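# Move the marker cap onto the other marker

## Task

Transfer the cap onto the other marker and press it until it clicks into place; at the end both markers must still be standing upright in their block.

## Robot and tools

Robot: two arms on a table. left_arm carries a left hand, right_arm a right hand (mirror images). Calibrated base poses in the scene frame: left_arm at (+0.010, +0.390, 0) m, quat_wxyz (+1.000, 0, 0, -0.010); right_arm at (-0.033, -0.388, 0) m, quat_wxyz (+1.000, 0, 0, -0.019). A camera stand is fixed behind the arms.

Scene frame: origin at table-top height, halfway between the nominal bases; +x points out over the table, +z up, and left_arm sits on the +y side (this is not the same as left or right in an image). Printed positions, velocities and Hand targets use this frame and may be off by a few cm.

Hand point axes (right hand): +z runs along straight fingers toward the tips, +y leaves the palm face, +x crosses the palm away from the thumb. On the left hand +x points toward the thumb. Straight fingertips reach about z = +0.12 m; the palm face is at y = -0.062. A rigid mast on the palm side of the wrist (x +0.05 to +0.10 on the right hand, sign flipped on the left; z -0.16 to -0.11) can strike things.

The row: every arm command is one row of 48 numbers, each in [-1, 1], always covering both arms. Order: left_arm dx, dy, dz, rx, ry, rz; then 16 left hand motor numbers; left current_limit, speed; then the same 24 for right_arm. dx..rz are offsets, not poses: measured from that arm's Hand target at the start of the action or call, along scene-frame axes; 1.0 equals 0.6 m for dx/dy/dz or 180 degrees for the rotation vector rx, ry, rz, which turns about the Hand target position. Within one action every row counts from that same start, so repeating an offset moves again. Six zeros re-send the current Hand target. Commanded orientation is clipped to 32 degrees from the measured one per step.

Hand motor order (also used in hand_goal, hand_measured, hand_current_ma, hand_state): index_abd, index_mcp, index_pip, index_dip, middle_abd, middle_mcp, middle_pip, middle_dip, ring_abd, ring_mcp, ring_pip, ring_dip, thumb_cmc, thumb_axl, thumb_mcp, thumb_ipl. These are absolute goal angles scaled between each hinge's stops; lower values curl fingers toward the palm. Straight values: _abd 0.00, _mcp 0.75, _pip 0.58, _dip 0.70, thumb_cmc 0.71 (lower swings thumb in front of palm), thumb_axl 0.68, thumb_mcp 0.23, thumb_ipl 0.17. current_limit maps -1..+1 to 0..550 mA (floor 11 mA); speed sets hinge speed to (speed+1)/2 of 8.5 rad/s. Initial values +0.4 and -0.6. A 0 is a real goal: to leave a hand unchanged, copy back its hand_goal, hand_current_limit and hand_speed. A finger only grips while its goal lies past the object surface.

Tools:
- execute_actions(actions, cameras): actions is a list of actions; each action is up to 15 rows, one per 1/30 s step, the last row held if fewer. cameras: list of names, ["all"], or []; images come by default only with an empty actions list.
- move(target, speed, blend, stop_force, zero, blocking, cameras): target is one 48-number row or a list of up to 15 rows; all offsets in a list count from the same starting Hand targets. Straight-line paths, ending together, capped at 10 s. speed: m/s, 0.002 to 3.6, default 0.25 (turns at twice that in rad/s), one value or one per target. blend: metres of corner rounding per target, default 0 (full stop at each). stop_force: 3 to 120 N, one value for both arms, ends an arm's path when the wrist senses that much push against its travel; unreliable when the hand turns, and omit it when backing away from a contact. zero (default true) re-zeros the sensor before the move. blocking=false returns after about 0.5 s while the move continues (not allowed with stop_force). Give every target in a list the same hand numbers.
- wait(seconds 0 to 10, cameras): holds last commands.
- stop(cameras): brakes a running move.
- zoom_image(camera, region [x0, y0, x1, y1] in pixels, at most 504 each way): enlarges the newest image of cam_high, cam_low, cam_left_wrist or cam_right_wrist (all 504x504).
- zero_wrist_force(arm: left_arm or right_arm).
- finished_scene(scene=1): ends the scene for good.

Results: end_effector_position (m), end_effector_quat_wxyz, velocities, Hand target (base for the next offsets; the hand often rests a bit short of it, so send the gap as an offset), joint positions and torques, hand_goal, hand_measured, hand_current_ma, hand_state (moving, goal, blocked, overload), hand_current_limit, hand_speed, Wrist force and Wrist torque in the end effector's own axes plus the peak since last shown. A move adds a move: line such as done, off_target, moving, held or fault, with limits=paced (pose clipped) or limits=held (steps withheld). Warning lines: MOTOR HOT, HAND FAULT (later robot calls in that same reply are skipped), OVER-TEMPERATURE FAULT.

Avoid: anything falling or being left off the table (fails the task); dropping or releasing moving parts; fast impacts. An arm stops for 10 s if an outside force reaches roughly 150 N or joint contact torque hits its limit (142 N m for shoulder and elbow, 26.6 N m for wrists); arms are stiff, so aiming even slightly past a firm contact can trigger this. Any contact between the two arms, including one hand squeezing the other's fingers, can end the scene. Hand motors at 495 mA or more for 5 s shut down for 10 s. Route paths around an arm's own base, not next to it. Holding loads or straining toward unreachable poses heats motors. Objects may be nudged by outside pushes now and then.

Each tool is called after "Request:" as name([rows], argument=value, ...), one row to a line, values as JSON.

## Session

Request:
execute_actions(actions=[])

Scene clock: 0.00 s.
left_arm: end_effector_position=(+0.3985, +0.3042, +0.2209) hand_goal=(+0.000, +0.754, +0.576, +0.696, +0.000, +0.754, +0.576, +0.696, +0.000, +0.754, +0.576, +0.696, +0.714, +0.678, +0.226, +0.168) hand_measured=(+0.000, +0.754, +0.576, +0.696, +0.000, +0.754, +0.576, +0.696, +0.000, +0.754, +0.576, +0.696, +0.714, +0.678, +0.226, +0.168) hand_current_ma=(+0, +0, +0, +0, +0, +0, +0, +0, +0, +0, +0, +0, +0, +0, +0, +0) hand_state=(goal, goal, goal, goal, goal, goal, goal, goal, goal, goal, goal, goal, goal, goal, goal, goal) hand_current_limit=0.40 hand_speed=-0.60 end_effector_quat_wxyz=(-0.042, +0.772, +0.633, -0.033) | right_arm: end_effector_position=(+0.1158, -0.1986, +0.2951) hand_goal=(+0.000, +0.754, +0.576, +0.696, +0.000, +0.754, +0.576, +0.696, +0.000, +0.754, +0.576, +0.696, +0.714, +0.678, +0.226, +0.168) hand_measured=(+0.000, +0.754, +0.576, +0.696, +0.000, +0.754, +0.576, +0.696, +0.000, +0.754, +0.576, +0.696, +0.714, +0.678, +0.226, +0.168) hand_current_ma=(+0, +0, +0, +0, +0, +0, +0, +0, +0, +0, +0, +0, +0, +0, +0, +0) hand_state=(goal, goal, goal, goal, goal, goal, goal, goal, goal, goal, goal, goal, goal, goal, goal, goal) hand_current_limit=0.40 hand_speed=-0.60 end_effector_quat_wxyz=(-0.004, -0.623, +0.781, -0.050)
Joint positions: left_arm=[3.275 -1.159 -2.198 -1.456 1.606 0.309] | right_arm=[0.19 -2.214 2.151 -1.552 -1.661 3.515]
Joint velocities: within noise
Joint torques (N m): no reading
Wrist force (N): no reading
Wrist torque (N m): no reading
Wrist force, peak (N): no reading
Hand target: left_arm +0.3985, +0.3042, +0.2209; -0.042, +0.772, +0.633, -0.033 | right_arm +0.1158, -0.1986, +0.2951; -0.004, -0.623, +0.781, -0.050

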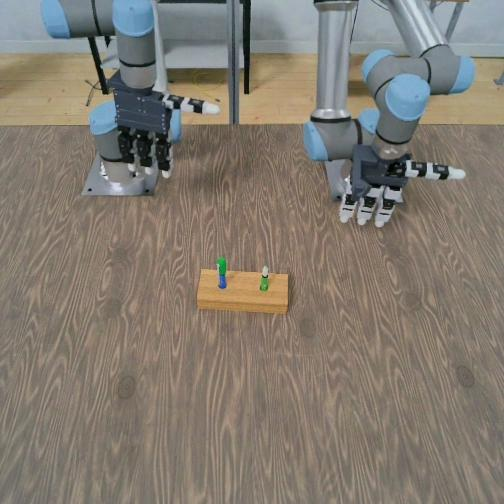

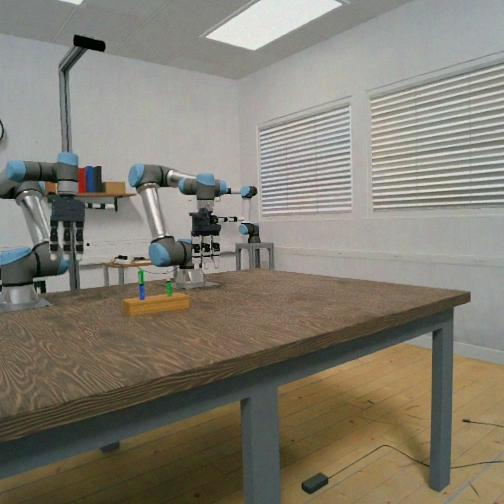

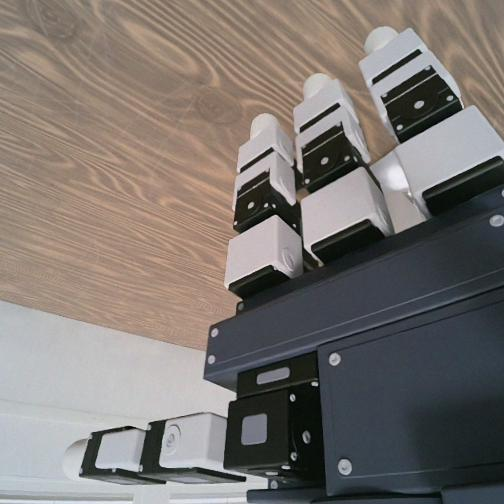

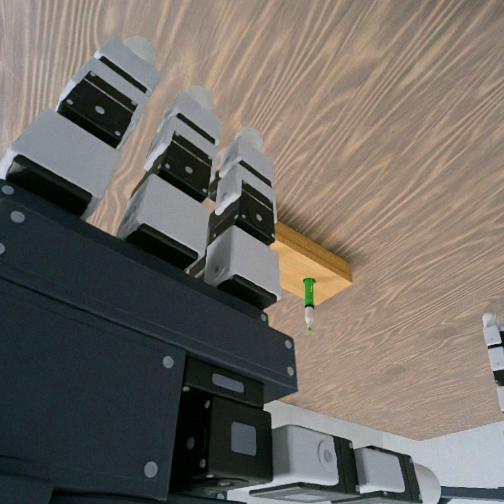

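Request:
zoom_image(camera="cam_high", region=[180, 240, 310, 330])

Request:
zoom_image(camera="cam_low", region=[100, 250, 220, 330])

Request:
zoom_image(camera="cam_right_wrist", region=[230, 200, 380, 350])

Scaled by 3.877.

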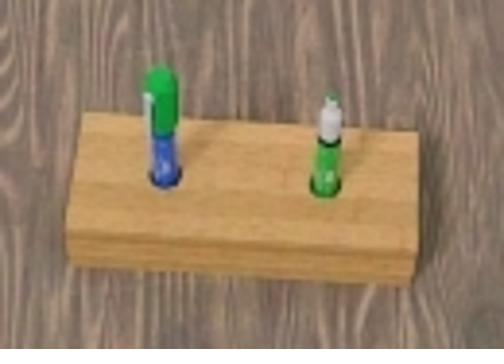

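Scaled by 4.200.

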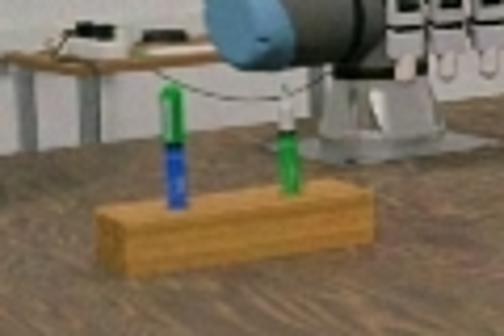

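Scaled by 3.360.

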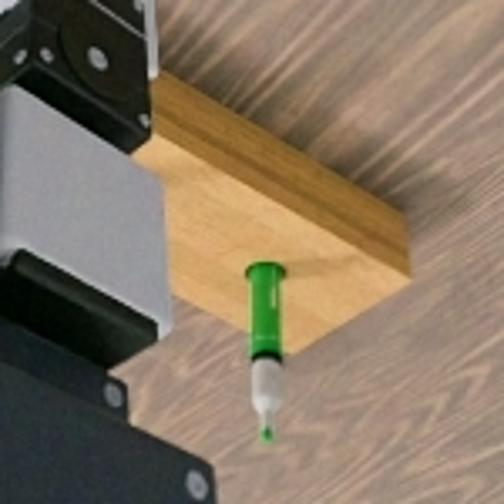

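Request:
zoom_image(camera="cam_high", region=[80, 60, 230, 210])

Request:
zoom_image(camera="cam_high", region=[320, 100, 480, 260])

Scaled by 3.360.

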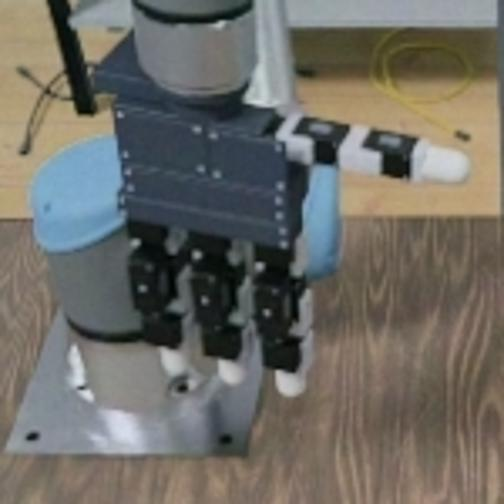

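Scaled by 3.150.

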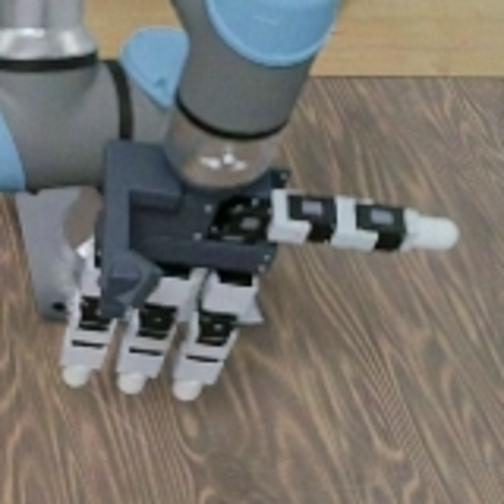

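Request:
move(target=[0,0,0,0,0,0, 0,0.754,0.576,0.696, 0,0.754,0.576,0.696, 0,0.754,0.576,0.696, 0.714,0.678,0.226,0.168, 0.4,-0.6, 0.407,0.064,0.108,0.2197,-0.4577,0.3387, -0.117,-0.315,0.577,0.812, 0.117,-0.315,0.577,0.812, 0,0.754,0.576,0.696, -0.657,0.678,0.226,0.168, 0.4,-0.6], speed=0.3, cameras=["all"])

Scene clock: 49.90 s.
left_arm: end_effector_position=(+0.3985, +0.3042, +0.2209) hand_goal=(+0.000, +0.754, +0.576, +0.696, +0.000, +0.754, +0.576, +0.696, +0.000, +0.754, +0.576, +0.696, +0.714, +0.678, +0.226, +0.168) hand_measured=(+0.000, +0.754, +0.576, +0.696, +0.000, +0.754, +0.576, +0.696, +0.000, +0.754, +0.576, +0.696, +0.714, +0.678, +0.224, +0.168) hand_current_ma=(+0, -2, +2, +0, +0, -2, +2, +0, +0, -2, +2, +0, +1, -2, -9, -1) hand_state=(goal, goal, goal, goal, goal, goal, goal, goal, goal, goal, goal, goal, goal, goal, goal, goal) hand_current_limit=0.40 hand_speed=-0.60 end_effector_quat_wxyz=(-0.042, +0.772, +0.633, -0.033) | right_arm: end_effector_position=(+0.3599, -0.1602, +0.3598) hand_goal=(-0.116, -0.314, +0.578, +0.812, +0.118, -0.314, +0.578, +0.812, +0.000, +0.754, +0.576, +0.696, -0.656, +0.678, +0.226, +0.168) hand_measured=(-0.094, -0.314, +0.576, +0.810, +0.096, -0.314, +0.576, +0.810, +0.000, +0.746, +0.576, +0.696, -0.656, +0.678, +0.224, +0.168) hand_current_ma=(+71, -1, -3, -8, -78, -3, -3, -9, +0, -31, +0, +0, +3, -2, -10, -1) hand_state=(blocked, goal, goal, goal, blocked, goal, goal, goal, goal, goal, goal, goal, goal, goal, goal, goal) hand_current_limit=0.40 hand_speed=-0.60 end_effector_quat_wxyz=(+0.681, -0.685, +0.183, -0.182)
Joint positions: left_arm=[3.275 -1.159 -2.198 -1.456 1.606 0.309] | right_arm=[-0.365 -1.685 2.338 -3.754 -0.119 3.1]
Joint torques (N m): left_arm=[-0.24 5.62 24.03 2.32 -0.13 -0.06] | right_arm=[-9.48 -1.49 -26.93 -3.36 2.67 1.34]
Wrist force (N): left_arm=[0.0 0.2 0.2] | right_arm=[0.1 3.4 -1.4]
Wrist torque (N m): left_arm=[0.01 0.01 0.00] | right_arm=[0.39 0.09 0.17]
Wrist force, peak (N): left_arm=[-0.1 0.3 0.5] | right_arm=[0.3 4.0 -0.8]
Hand target: left_arm +0.3985, +0.3042, +0.2209; -0.042, +0.772, +0.633, -0.033 | right_arm +0.3600, -0.1602, +0.3599; +0.683, -0.683, +0.183, -0.183
Off the commanded pose: left_arm 0.000 m, 0 deg | right_arm 0.000 m, 0 deg.
move: done

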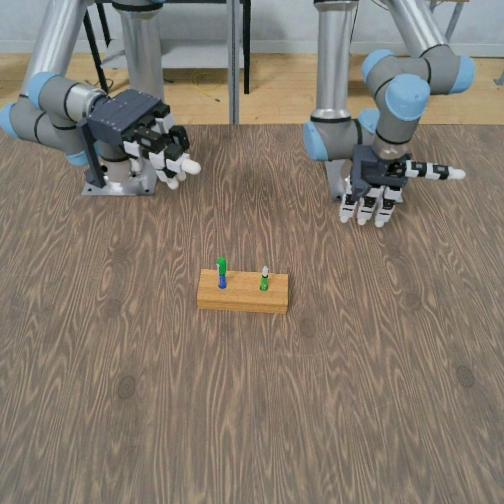

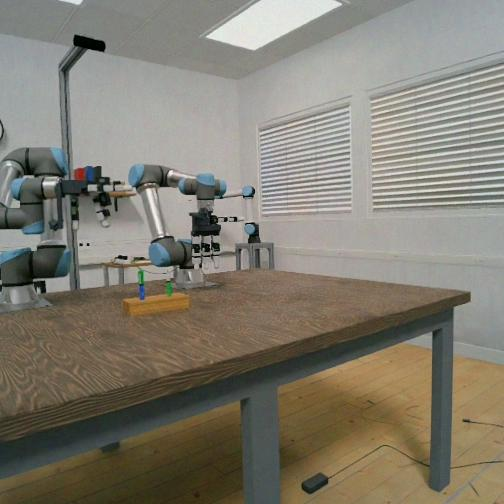

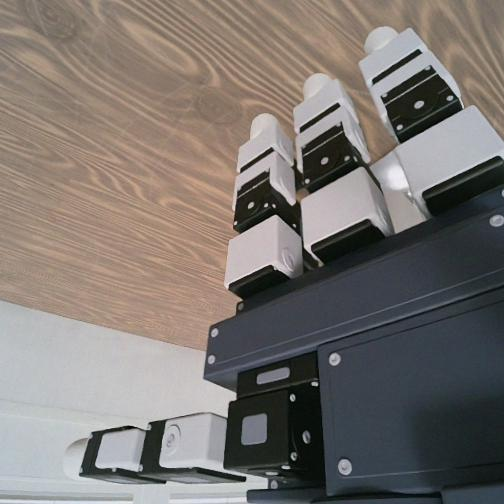

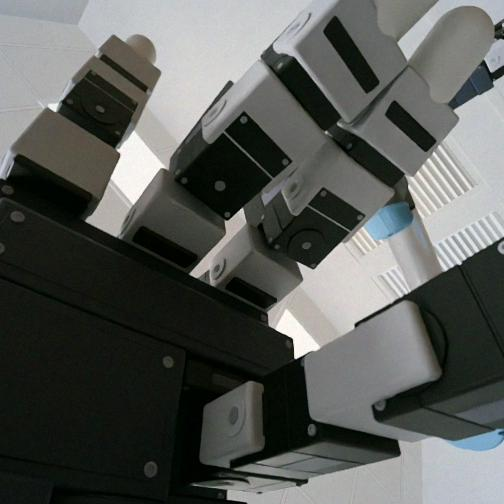

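Request:
zoom_image(camera="cam_high", region=[60, 60, 220, 220])

Scaled by 3.150.

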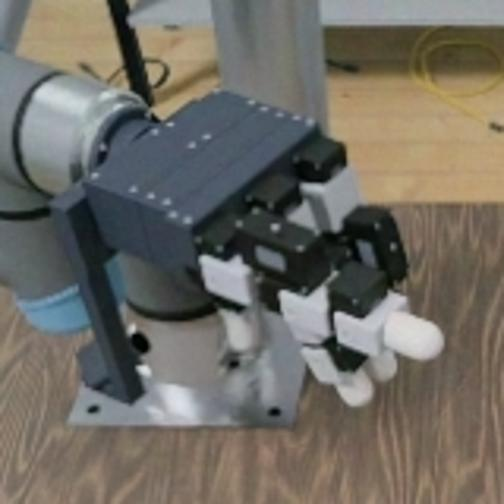

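Request:
move(target=[0,0,0,0,0,0, 0,0.754,0.576,0.696, 0,0.754,0.576,0.696, 0,0.754,0.576,0.696, 0.714,0.678,0.226,0.168, 0.4,-0.6, 0.186,0.2287,-0.183,0,0,0, -0.09,-0.315,0.577,0.812, 0.09,-0.315,0.577,0.812, 0,0.754,0.576,0.696, -0.657,0.678,0.226,0.168, 0.4,-0.6], speed=0.3, cameras=["cam_high","cam_low","cam_right_wrist"])

Request:
zoom_image(camera="cam_high", region=[150, 180, 300, 330])

Request:
zoom_image(camera="cam_low", region=[60, 220, 220, 340])

Scene clock: 54.77 s.
left_arm: end_effector_position=(+0.3985, +0.3042, +0.2209) hand_goal=(+0.000, +0.754, +0.576, +0.696, +0.000, +0.754, +0.576, +0.696, +0.000, +0.754, +0.576, +0.696, +0.714, +0.678, +0.226, +0.168) hand_measured=(+0.000, +0.754, +0.576, +0.696, +0.000, +0.754, +0.576, +0.696, +0.000, +0.754, +0.576, +0.696, +0.714, +0.678, +0.224, +0.168) hand_current_ma=(+0, -2, +2, +0, +0, -2, +2, +0, +0, -2, +2, +0, +1, -2, -9, -1) hand_state=(goal, goal, goal, goal, goal, goal, goal, goal, goal, goal, goal, goal, goal, goal, goal, goal) hand_current_limit=0.40 hand_speed=-0.60 end_effector_quat_wxyz=(-0.042, +0.772, +0.633, -0.033) | right_arm: end_effector_position=(+0.4715, -0.0230, +0.2502) hand_goal=(-0.090, -0.314, +0.578, +0.812, +0.090, -0.314, +0.578, +0.812, +0.000, +0.754, +0.576, +0.696, -0.656, +0.678, +0.226, +0.168) hand_measured=(-0.088, -0.316, +0.576, +0.810, +0.088, -0.316, +0.576, +0.810, +0.000, +0.746, +0.576, +0.696, -0.656, +0.678, +0.224, +0.168) hand_current_ma=(+5, -4, -3, -8, -6, -4, -3, -9, +0, -34, +0, +0, +3, -2, -8, -1) hand_state=(goal, goal, goal, goal, goal, goal, goal, goal, goal, goal, goal, goal, goal, goal, goal, goal) hand_current_limit=0.40 hand_speed=-0.60 end_effector_quat_wxyz=(+0.683, -0.683, +0.183, -0.183)
Joint positions: left_arm=[3.275 -1.159 -2.198 -1.456 1.606 0.309] | right_arm=[0.09 -1.135 2.056 -4.063 -0.574 3.141]
Joint torques (N m): left_arm=[-0.4 4.91 23.34 2.4 -0.04 -0.09] | right_arm=[10.39 -20 -24.13 -4.05 -3.08 1.32]
Wrist force (N): left_arm=[0.1 0.2 -0.1] | right_arm=[0.3 3.7 -1.3]
Wrist torque (N m): left_arm=[0.03 -0.01 0.00] | right_arm=[0.38 0.04 0.23]
Wrist force, peak (N): left_arm=[0.0 0.4 0.4] | right_arm=[0.6 4.6 -0.2]
Hand target: left_arm +0.3985, +0.3042, +0.2209; -0.042, +0.772, +0.633, -0.033 | right_arm +0.4716, -0.0230, +0.2501; +0.683, -0.683, +0.183, -0.183
Off the commanded pose: left_arm 0.000 m, 0 deg | right_arm 0.000 m, 0 deg.
move: done
Images, in order (width x height): cam_high 504x504, cam_low 504x504, cam_right_wrist 504x504.

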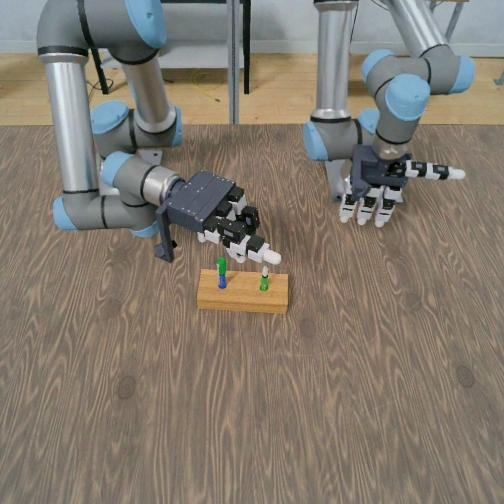

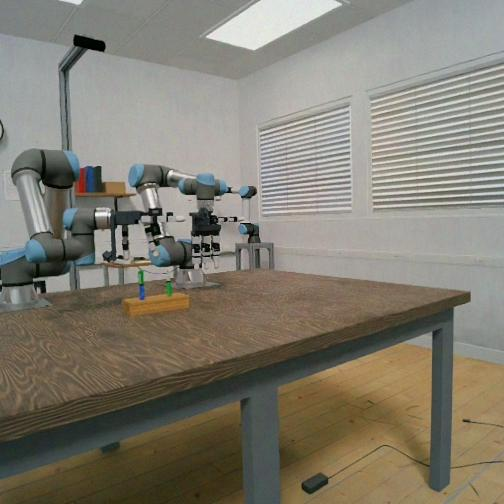

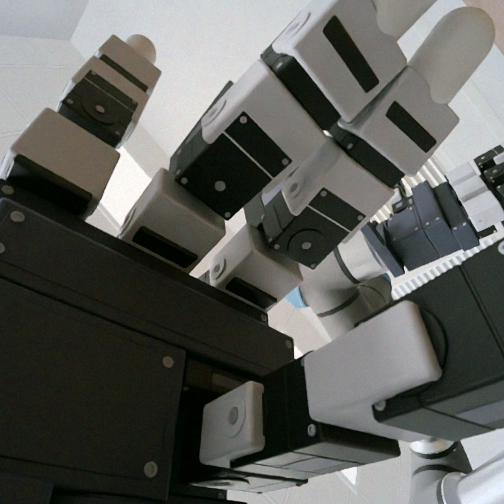

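Scaled by 3.360.

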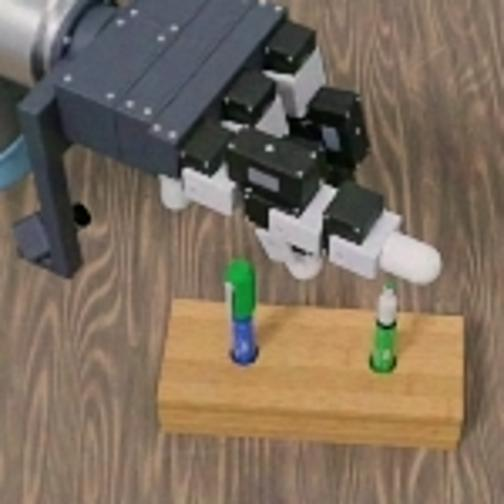

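Scaled by 3.150.

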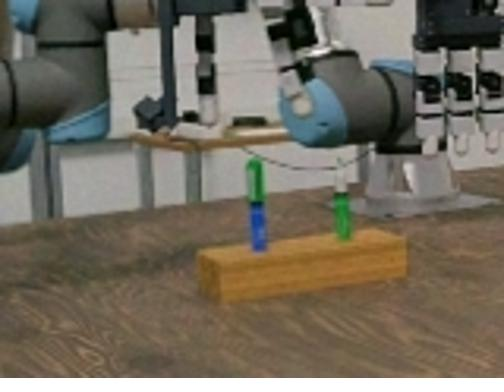

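Request:
move(target=[0,0,0,0,0,0, 0,0.754,0.576,0.696, 0,0.754,0.576,0.696, 0,0.754,0.576,0.696, 0.714,0.678,0.226,0.168, 0.4,-0.6, -0.0033,-0.005,-0.1535,0,0,0, -0.09,-0.315,0.577,0.812, 0.09,-0.315,0.577,0.812, 0,0.754,0.576,0.696, -0.657,0.678,0.226,0.168, 0.4,-0.6], speed=0.1, stop_force=10, cameras=["cam_high","cam_low","cam_right_wrist"])

Request:
zoom_image(camera="cam_high", region=[150, 200, 300, 330])

Request:
zoom_image(camera="cam_low", region=[60, 220, 220, 340])

Scene clock: 58.20 s.
left_arm: end_effector_position=(+0.3985, +0.3042, +0.2209) hand_goal=(+0.000, +0.754, +0.576, +0.696, +0.000, +0.754, +0.576, +0.696, +0.000, +0.754, +0.576, +0.696, +0.714, +0.678, +0.226, +0.168) hand_measured=(+0.000, +0.754, +0.576, +0.696, +0.000, +0.754, +0.576, +0.696, +0.000, +0.754, +0.576, +0.696, +0.714, +0.678, +0.224, +0.168) hand_current_ma=(+0, -2, +2, +0, +0, -2, +2, +0, +0, -2, +2, +0, +1, -2, -9, -1) hand_state=(goal, goal, goal, goal, goal, goal, goal, goal, goal, goal, goal, goal, goal, goal, goal, goal) hand_current_limit=0.40 hand_speed=-0.60 end_effector_quat_wxyz=(-0.042, +0.772, +0.633, -0.033) | right_arm: end_effector_position=(+0.4696, -0.0260, +0.1580) hand_goal=(-0.090, -0.314, +0.578, +0.812, +0.090, -0.314, +0.578, +0.812, +0.000, +0.754, +0.576, +0.696, -0.656, +0.678, +0.226, +0.168) hand_measured=(-0.088, -0.316, +0.576, +0.810, +0.088, -0.316, +0.576, +0.810, +0.000, +0.746, +0.576, +0.696, -0.656, +0.678, +0.224, +0.168) hand_current_ma=(+5, -4, -3, -8, -6, -4, -3, -9, +0, -34, +0, +0, +3, -2, -8, -1) hand_state=(goal, goal, goal, goal, goal, goal, goal, goal, goal, goal, goal, goal, goal, goal, goal, goal) hand_current_limit=0.40 hand_speed=-0.60 end_effector_quat_wxyz=(+0.683, -0.683, +0.183, -0.183)
Joint positions: left_arm=[3.275 -1.159 -2.198 -1.456 1.606 0.309] | right_arm=[0.083 -0.926 2.081 -4.297 -0.567 3.141]
Joint torques (N m): left_arm=[0.07 5.16 22.77 2.32 -0.09 -0.16] | right_arm=[-10.18 -22.85 -19.53 -4.01 2.63 1.25]
Wrist force (N): left_arm=[0.0 0.3 0.2] | right_arm=[0.9 3.9 -0.9]
Wrist torque (N m): left_arm=[0.02 0.01 -0.01] | right_arm=[0.37 -0.04 0.33]
Wrist force, peak (N): left_arm=[0.5 0.1 0.2] | right_arm=[1.0 4.5 -1.3]
Hand target: left_arm +0.3985, +0.3042, +0.2209; -0.042, +0.772, +0.633, -0.033 | right_arm +0.4696, -0.0260, +0.1580; +0.683, -0.683, +0.183, -0.183
Off the commanded pose: left_arm 0.000 m, 0 deg | right_arm 0.000 m, 0 deg.
move: done
Images, in order (width x height): cam_high 504x504, cam_low 504x504, cam_right_wrist 504x504.

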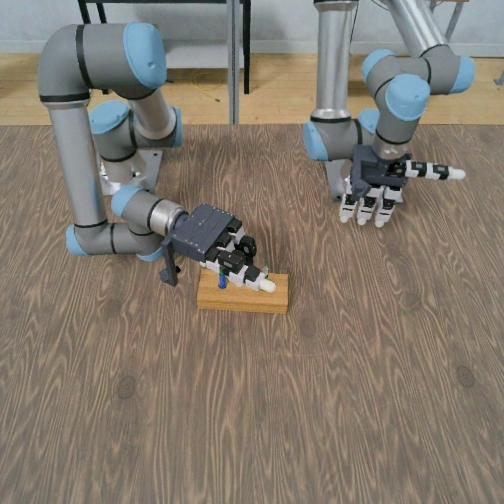

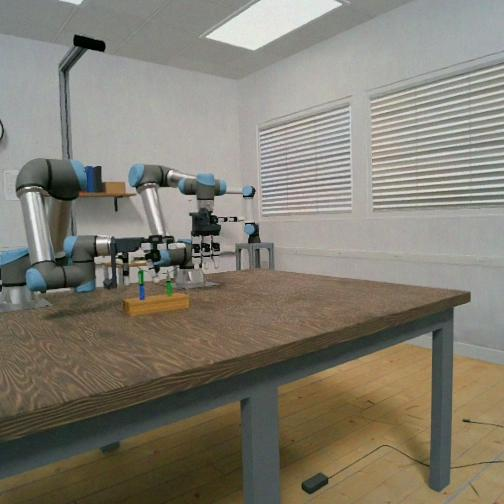

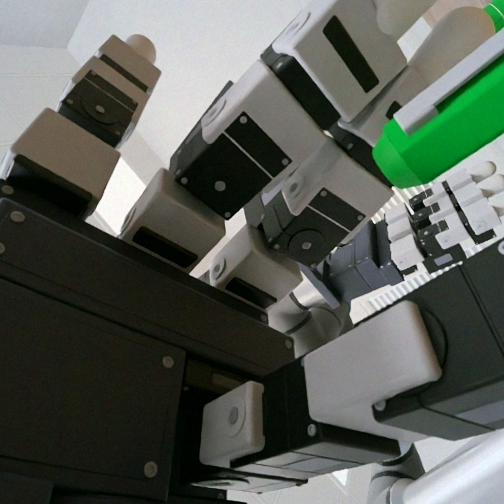

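Scaled by 3.360.

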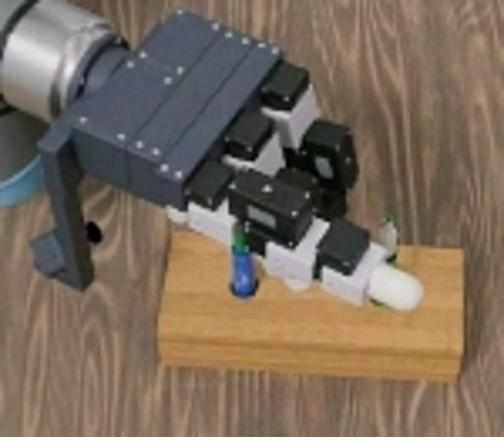

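Scaled by 3.150.

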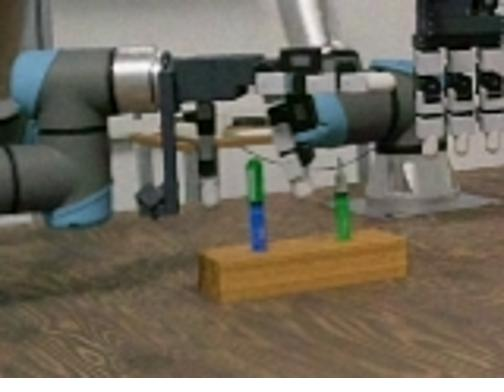

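Request:
move(target=[0,0,0,0,0,0, 0,0.754,0.576,0.696, 0,0.754,0.576,0.696, 0,0.754,0.576,0.696, 0.714,0.678,0.226,0.168, 0.4,-0.6, 0,0,0,0,0,0, -0.09,-0.534,0.577,0.754, 0.09,-0.534,0.577,0.754, 0,0.754,0.576,0.696, -0.657,0.678,-0.112,0.492, 0.4,-0.8], cameras=["cam_high","cam_low","cam_right_wrist"])

Request:
zoom_image(camera="cam_low", region=[60, 220, 220, 340])

Scene clock: 62.20 s.
left_arm: end_effector_position=(+0.3985, +0.3042, +0.2209) hand_goal=(+0.000, +0.754, +0.576, +0.696, +0.000, +0.754, +0.576, +0.696, +0.000, +0.754, +0.576, +0.696, +0.714, +0.678, +0.226, +0.168) hand_measured=(+0.000, +0.754, +0.576, +0.696, +0.000, +0.754, +0.576, +0.696, +0.000, +0.754, +0.576, +0.696, +0.714, +0.678, +0.224, +0.168) hand_current_ma=(+0, -2, +2, +0, +0, -2, +2, +0, +0, -2, +2, +0, +1, -2, -9, -1) hand_state=(goal, goal, goal, goal, goal, goal, goal, goal, goal, goal, goal, goal, goal, goal, goal, goal) hand_current_limit=0.40 hand_speed=-0.60 end_effector_quat_wxyz=(-0.042, +0.772, +0.633, -0.033) | right_arm: end_effector_position=(+0.4696, -0.0260, +0.1580) hand_goal=(-0.090, -0.534, +0.578, +0.754, +0.090, -0.534, +0.578, +0.754, +0.000, +0.754, +0.576, +0.696, -0.656, +0.678, -0.112, +0.492) hand_measured=(-0.088, -0.532, +0.576, +0.756, +0.088, -0.532, +0.576, +0.756, +0.000, +0.746, +0.576, +0.696, -0.656, +0.678, -0.106, +0.490) hand_current_ma=(+5, +6, -3, +8, -6, +7, -3, +9, +0, -34, +0, +0, +3, -2, +27, -8) hand_state=(goal, goal, goal, goal, goal, goal, goal, goal, goal, goal, goal, goal, goal, goal, goal, goal) hand_current_limit=0.40 hand_speed=-0.80 end_effector_quat_wxyz=(+0.683, -0.683, +0.183, -0.183)
Joint positions: left_arm=[3.275 -1.159 -2.198 -1.456 1.606 0.309] | right_arm=[0.083 -0.926 2.081 -4.297 -0.567 3.141]
Joint torques (N m): left_arm=[-0.15 4.57 23.31 2.41 -0.08 -0.23] | right_arm=[-10.38 -23.41 -18.48 -3.83 2.64 1.43]
Wrist force (N): left_arm=[0.0 0.1 0.3] | right_arm=[0.7 3.9 -1.3]
Wrist torque (N m): left_arm=[-0.02 0.01 -0.01] | right_arm=[0.43 -0.01 0.31]
Wrist force, peak (N): left_arm=[0.2 0.2 0.5] | right_arm=[0.9 4.2 -1.6]
Hand target: left_arm +0.3985, +0.3042, +0.2209; -0.042, +0.772, +0.633, -0.033 | right_arm +0.4696, -0.0260, +0.1580; +0.683, -0.683, +0.183, -0.183
Off the commanded pose: left_arm 0.000 m, 0 deg | right_arm 0.000 m, 0 deg.
move: done
Images, in order (width x height): cam_high 504x504, cam_low 504x504, cam_right_wrist 504x504.

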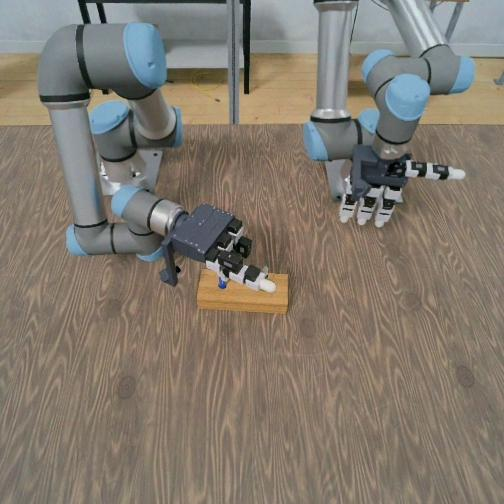

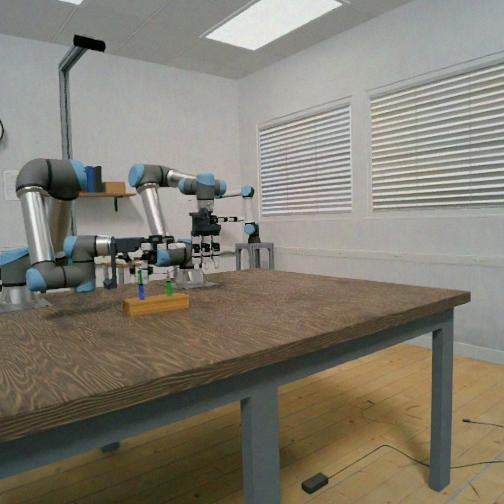

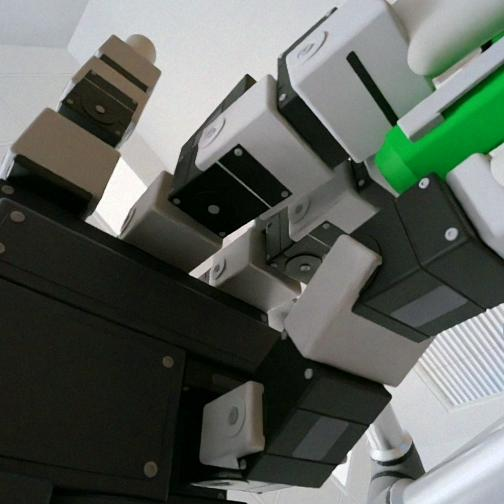

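Scaled by 3.150.

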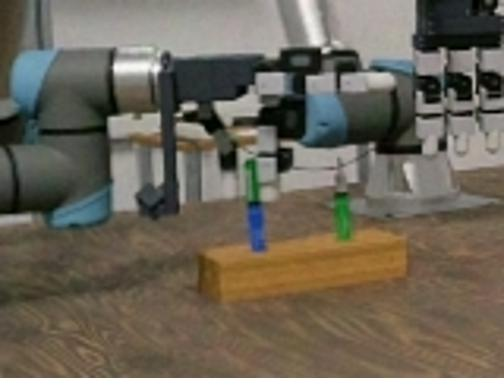

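Request:
move(target=[0,0,0,0,0,0, 0,0.754,0.576,0.696, 0,0.754,0.576,0.696, 0,0.754,0.576,0.696, 0.714,0.678,0.226,0.168, 0.4,-0.6, 0,0,0,0,0,0, -0.09,-0.644,0.577,0.82, 0.09,-0.644,0.577,0.82, 0,0.754,0.576,0.696, -0.657,0.678,-0.337,0.66, 0.4,-0.88], cameras=["cam_high","cam_low","cam_right_wrist"])

Request:
zoom_image(camera="cam_low", region=[60, 220, 220, 340])

Scene clock: 63.60 s.
left_arm: end_effector_position=(+0.3985, +0.3042, +0.2209) hand_goal=(+0.000, +0.754, +0.576, +0.696, +0.000, +0.754, +0.576, +0.696, +0.000, +0.754, +0.576, +0.696, +0.714, +0.678, +0.226, +0.168) hand_measured=(+0.000, +0.754, +0.576, +0.696, +0.000, +0.754, +0.576, +0.696, +0.000, +0.754, +0.576, +0.696, +0.714, +0.678, +0.224, +0.168) hand_current_ma=(+0, -2, +2, +0, +0, -2, +2, +0, +0, -2, +2, +0, +1, -2, -9, -1) hand_state=(goal, goal, goal, goal, goal, goal, goal, goal, goal, goal, goal, goal, goal, goal, goal, goal) hand_current_limit=0.40 hand_speed=-0.60 end_effector_quat_wxyz=(-0.042, +0.772, +0.633, -0.033) | right_arm: end_effector_position=(+0.4696, -0.0260, +0.1580) hand_goal=(-0.090, -0.644, +0.578, +0.820, +0.090, -0.644, +0.578, +0.820, +0.000, +0.754, +0.576, +0.696, -0.656, +0.678, -0.336, +0.660) hand_measured=(-0.088, -0.596, +0.592, +0.822, +0.088, -0.590, +0.590, +0.818, +0.000, +0.746, +0.576, +0.696, -0.654, +0.678, -0.200, +0.666) hand_current_ma=(+3, +217, +52, +6, -6, +241, +49, -7, +0, -34, +0, +0, +8, -2, +385, +32) hand_state=(goal, blocked, goal, goal, goal, blocked, goal, goal, goal, goal, goal, goal, goal, goal, blocked, goal) hand_current_limit=0.40 hand_speed=-0.88 end_effector_quat_wxyz=(+0.683, -0.683, +0.183, -0.183)
Joint positions: left_arm=[3.275 -1.159 -2.198 -1.456 1.606 0.309] | right_arm=[0.083 -0.926 2.081 -4.297 -0.567 3.141]
Joint torques (N m): left_arm=[-0.36 5.43 22.94 2.57 -0.21 -0.22] | right_arm=[-9.76 -24.11 -18.87 -4.06 2.64 1.19]
Wrist force (N): left_arm=[0.1 0.1 -0.1] | right_arm=[0.9 3.4 -1.0]
Wrist torque (N m): left_arm=[0.02 -0.01 0.01] | right_arm=[0.43 -0.02 0.32]
Wrist force, peak (N): left_arm=[0.0 0.5 0.1] | right_arm=[0.7 4.6 -0.8]
Hand target: left_arm +0.3985, +0.3042, +0.2209; -0.042, +0.772, +0.633, -0.033 | right_arm +0.4696, -0.0260, +0.1580; +0.683, -0.683, +0.183, -0.183
Off the commanded pose: left_arm 0.000 m, 0 deg | right_arm 0.000 m, 0 deg.
move: done
Images, in order (width x height): cam_high 504x504, cam_low 504x504, cam_right_wrist 504x504.

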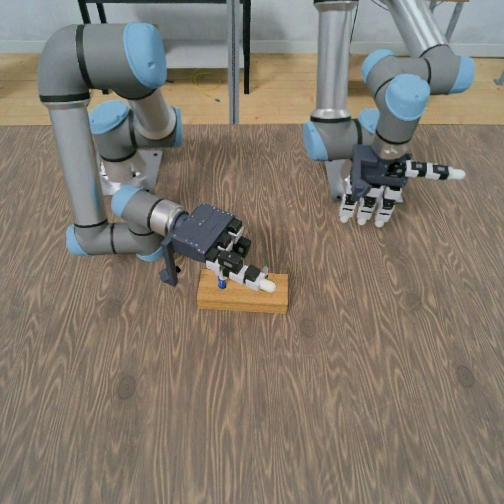

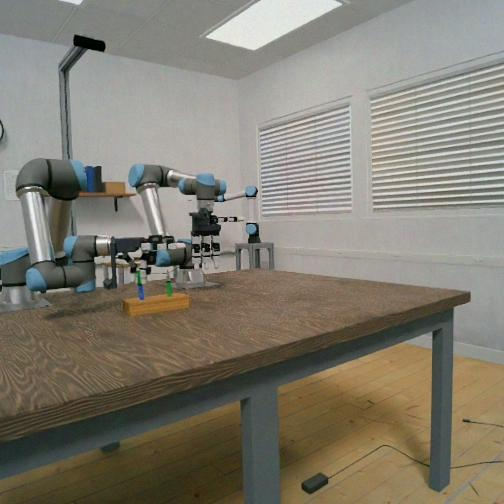

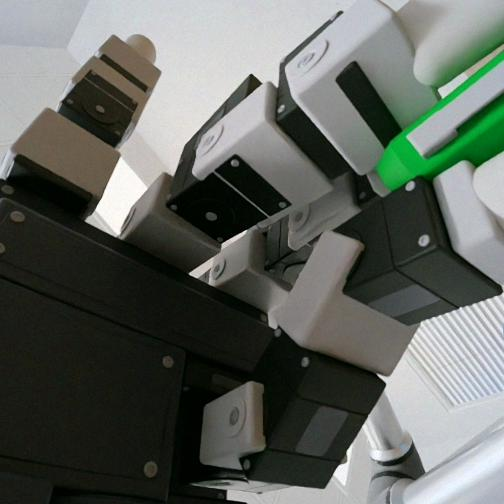

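Scaled by 3.150.

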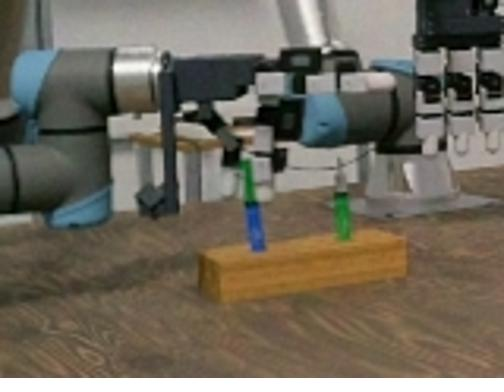

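Request:
zoom_image(camera="cam_high", region=[180, 240, 280, 320])

Request:
zoom_image(camera="cam_right_wrist", region=[304, 0, 504, 300])

Scaled by 5.040.

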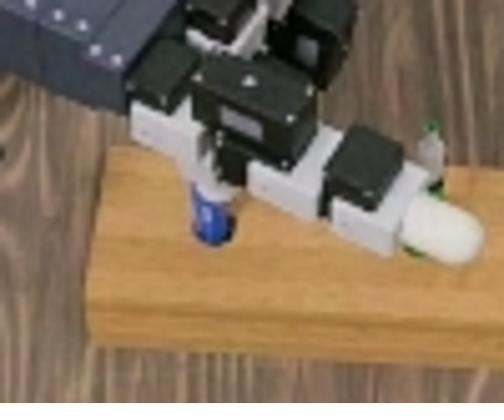

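Scaled by 1.680.

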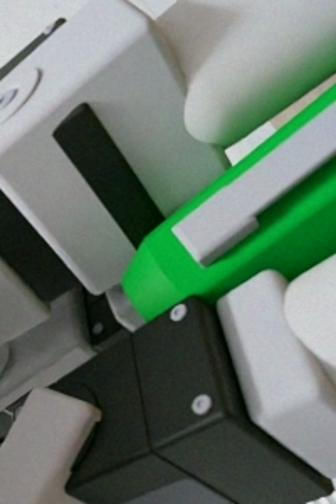

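Request:
move([
  [0,0,0,0,0,0, 0,0.754,0.576,0.696, 0,0.754,0.576,0.696, 0,0.754,0.576,0.696, 0.714,0.678,0.226,0.168, 0.4,-0.6, 0.005,0.0087,0,0,0,0, -0.09,-0.66,0.577,0.82, 0.09,-0.66,0.577,0.82, 0,0.754,0.576,0.696, -0.657,0.678,-0.4,0.62, 0.72,-0.9],
], speed=0.03, cameras=["cam_high","cam_low","cam_right_wrist"])

Request:
zoom_image(camera="cam_low", region=[60, 220, 220, 340])

Scene clock: 66.33 s.
left_arm: end_effector_position=(+0.3985, +0.3042, +0.2209) hand_goal=(+0.000, +0.754, +0.576, +0.696, +0.000, +0.754, +0.576, +0.696, +0.000, +0.754, +0.576, +0.696, +0.714, +0.678, +0.226, +0.168) hand_measured=(+0.000, +0.754, +0.576, +0.696, +0.000, +0.754, +0.576, +0.696, +0.000, +0.754, +0.576, +0.696, +0.714, +0.678, +0.224, +0.168) hand_current_ma=(+0, -2, +2, +0, +0, -2, +2, +0, +0, -2, +2, +0, +1, -2, -9, -1) hand_state=(goal, goal, goal, goal, goal, goal, goal, goal, goal, goal, goal, goal, goal, goal, goal, goal) hand_current_limit=0.40 hand_speed=-0.60 end_effector_quat_wxyz=(-0.042, +0.772, +0.633, -0.033) | right_arm: end_effector_position=(+0.4726, -0.0208, +0.1580) hand_goal=(-0.090, -0.660, +0.578, +0.820, +0.090, -0.660, +0.578, +0.820, +0.000, +0.754, +0.576, +0.696, -0.656, +0.678, -0.400, +0.620) hand_measured=(-0.090, -0.596, +0.598, +0.824, +0.088, -0.590, +0.600, +0.818, +0.000, +0.746, +0.576, +0.696, -0.652, +0.678, -0.204, +0.648) hand_current_ma=(+2, +296, +78, +12, -6, +322, +83, -7, +0, -34, +0, +0, +14, -2, +473, +159) hand_state=(goal, blocked, blocked, goal, goal, blocked, blocked, goal, goal, goal, goal, goal, goal, goal, blocked, blocked) hand_current_limit=0.72 hand_speed=-0.90 end_effector_quat_wxyz=(+0.683, -0.683, +0.183, -0.183)
Joint positions: left_arm=[3.275 -1.159 -2.198 -1.456 1.606 0.309] | right_arm=[0.095 -0.921 2.068 -4.288 -0.579 3.141]
Joint torques (N m): left_arm=[0.4 4.66 24.19 2.73 0.02 -0.2] | right_arm=[11.67 -23.45 -19.43 1.56 -3.12 0.97]
Wrist force (N): left_arm=[-0.2 0.2 0.1] | right_arm=[0.9 3.4 -1.4]
Wrist torque (N m): left_arm=[0.02 0.03 -0.02] | right_arm=[0.38 -0.03 0.33]
Wrist force, peak (N): left_arm=[0.0 0.4 0.2] | right_arm=[0.8 4.6 -1.3]
Hand target: left_arm +0.3985, +0.3042, +0.2209; -0.042, +0.772, +0.633, -0.033 | right_arm +0.4726, -0.0207, +0.1580; +0.683, -0.683, +0.183, -0.183
Off the commanded pose: left_arm 0.000 m, 0 deg | right_arm 0.000 m, 0 deg.
move: done
Images, in order (width x height): cam_high 504x504, cam_low 504x504, cam_right_wrist 504x504.

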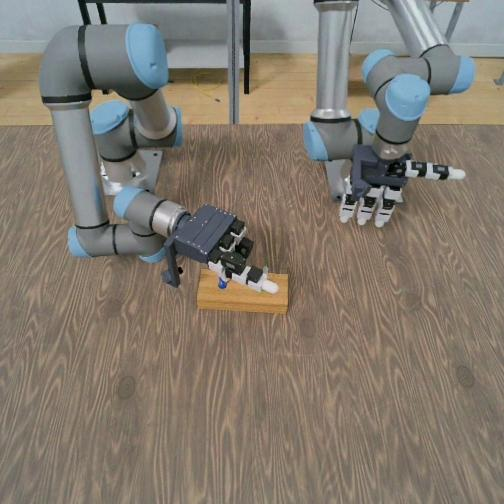

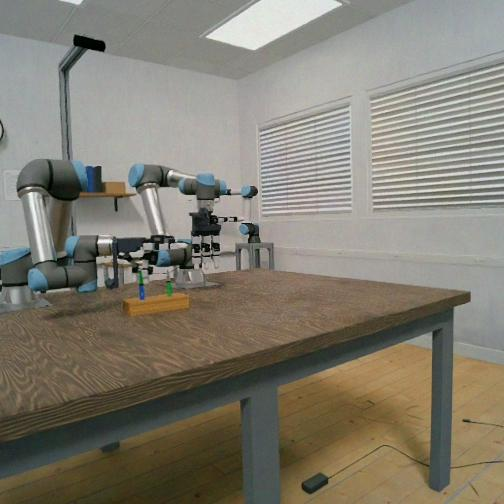

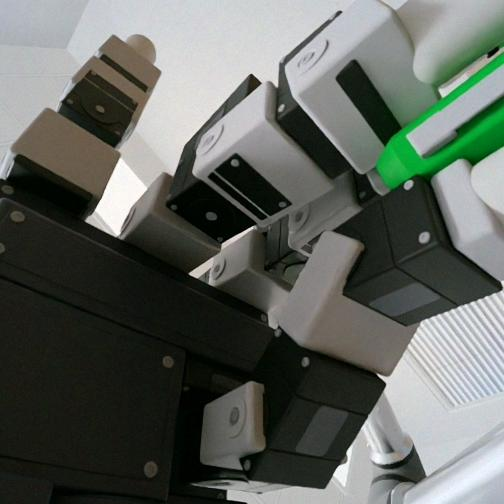

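Scaled by 3.150.

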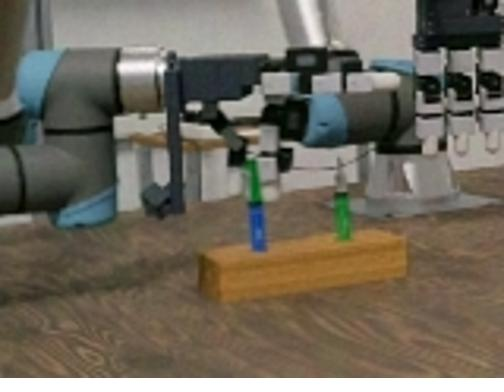

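Request:
move([
  [0,0,0,0,0,0, 0,0.754,0.576,0.696, 0,0.754,0.576,0.696, 0,0.754,0.576,0.696, 0.714,0.678,0.226,0.168, 0.4,-0.6, 0.004,0.007,0,0,0,0, -0.09,-0.66,0.577,0.82, 0.09,-0.66,0.577,0.82, 0,0.754,0.576,0.696, -0.657,0.678,-0.4,0.62, 0.72,-0.9],
  [0,0,0,0,0,0, 0,0.754,0.576,0.696, 0,0.754,0.576,0.696, 0,0.754,0.576,0.696, 0.714,0.678,0.226,0.168, 0.4,-0.6, 0.004,0.007,0.025,0,0,0, -0.09,-0.66,0.577,0.82, 0.09,-0.66,0.577,0.82, 0,0.754,0.576,0.696, -0.657,0.678,-0.4,0.62, 0.72,-0.9],
], speed=0.03, cameras=["cam_high","cam_low","cam_right_wrist"])

Request:
zoom_image(camera="cam_low", region=[60, 220, 220, 340])

Request:
zoom_image(camera="cam_high", region=[180, 240, 280, 320])

Scene clock: 68.60 s.
left_arm: end_effector_position=(+0.3985, +0.3042, +0.2209) hand_goal=(+0.000, +0.754, +0.576, +0.696, +0.000, +0.754, +0.576, +0.696, +0.000, +0.754, +0.576, +0.696, +0.714, +0.678, +0.226, +0.168) hand_measured=(+0.000, +0.754, +0.576, +0.696, +0.000, +0.754, +0.576, +0.696, +0.000, +0.754, +0.576, +0.696, +0.714, +0.678, +0.224, +0.168) hand_current_ma=(+0, -2, +2, +0, +0, -2, +2, +0, +0, -2, +2, +0, +1, -2, -9, -1) hand_state=(goal, goal, goal, goal, goal, goal, goal, goal, goal, goal, goal, goal, goal, goal, goal, goal) hand_current_limit=0.40 hand_speed=-0.60 end_effector_quat_wxyz=(-0.042, +0.772, +0.633, -0.033) | right_arm: end_effector_position=(+0.4750, -0.0165, +0.1729) hand_goal=(-0.090, -0.660, +0.578, +0.820, +0.090, -0.660, +0.578, +0.820, +0.000, +0.754, +0.576, +0.696, -0.656, +0.678, -0.400, +0.620) hand_measured=(-0.090, -0.596, +0.598, +0.824, +0.088, -0.590, +0.600, +0.818, +0.000, +0.746, +0.576, +0.696, -0.652, +0.678, -0.204, +0.648) hand_current_ma=(+2, +296, +78, +12, -6, +322, +83, -7, +0, -34, +0, +0, +14, -3, +473, +159) hand_state=(goal, blocked, blocked, goal, goal, blocked, blocked, goal, goal, goal, goal, goal, goal, goal, blocked, blocked) hand_current_limit=0.72 hand_speed=-0.90 end_effector_quat_wxyz=(+0.683, -0.683, +0.183, -0.183)
Joint positions: left_arm=[3.275 -1.159 -2.198 -1.456 1.606 0.309] | right_arm=[0.104 -0.952 2.057 -4.247 -0.589 3.141]
Joint torques (N m): left_arm=[-0.72 5.06 23.62 2.6 -0.16 -0.26] | right_arm=[11.29 -42.24 -0.41 1.45 -2.99 -1.42]
Wrist force (N): left_arm=[0.0 0.0 0.3] | right_arm=[0.8 4.2 -1.3]
Wrist torque (N m): left_arm=[-0.03 0.01 0.00] | right_arm=[0.40 -0.02 0.29]
Wrist force, peak (N): left_arm=[0.0 0.4 0.1] | right_arm=[1.1 4.6 -1.6]
Hand target: left_arm +0.3985, +0.3042, +0.2209; -0.042, +0.772, +0.633, -0.033 | right_arm +0.4750, -0.0165, +0.1730; +0.683, -0.683, +0.183, -0.183
Off the commanded pose: left_arm 0.000 m, 0 deg | right_arm 0.000 m, 0 deg.
move: done
Images, in order (width x height): cam_high 504x504, cam_low 504x504, cam_right_wrist 504x504.

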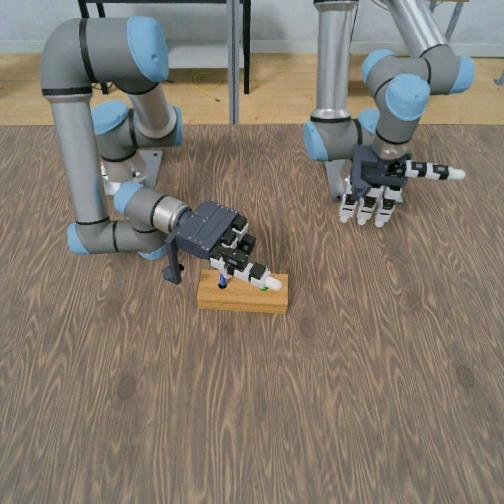

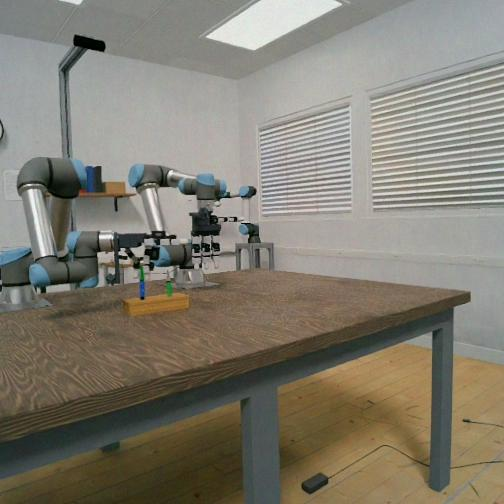

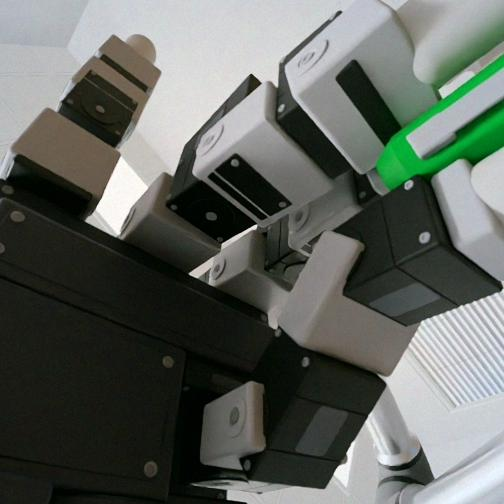

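Scaled by 3.150.

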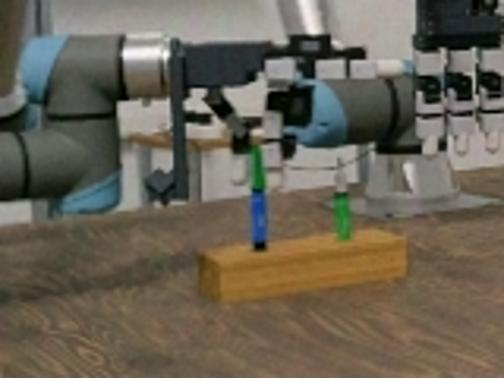

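Scaled by 5.040.

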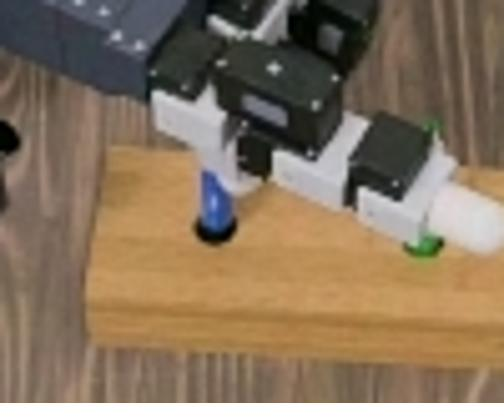

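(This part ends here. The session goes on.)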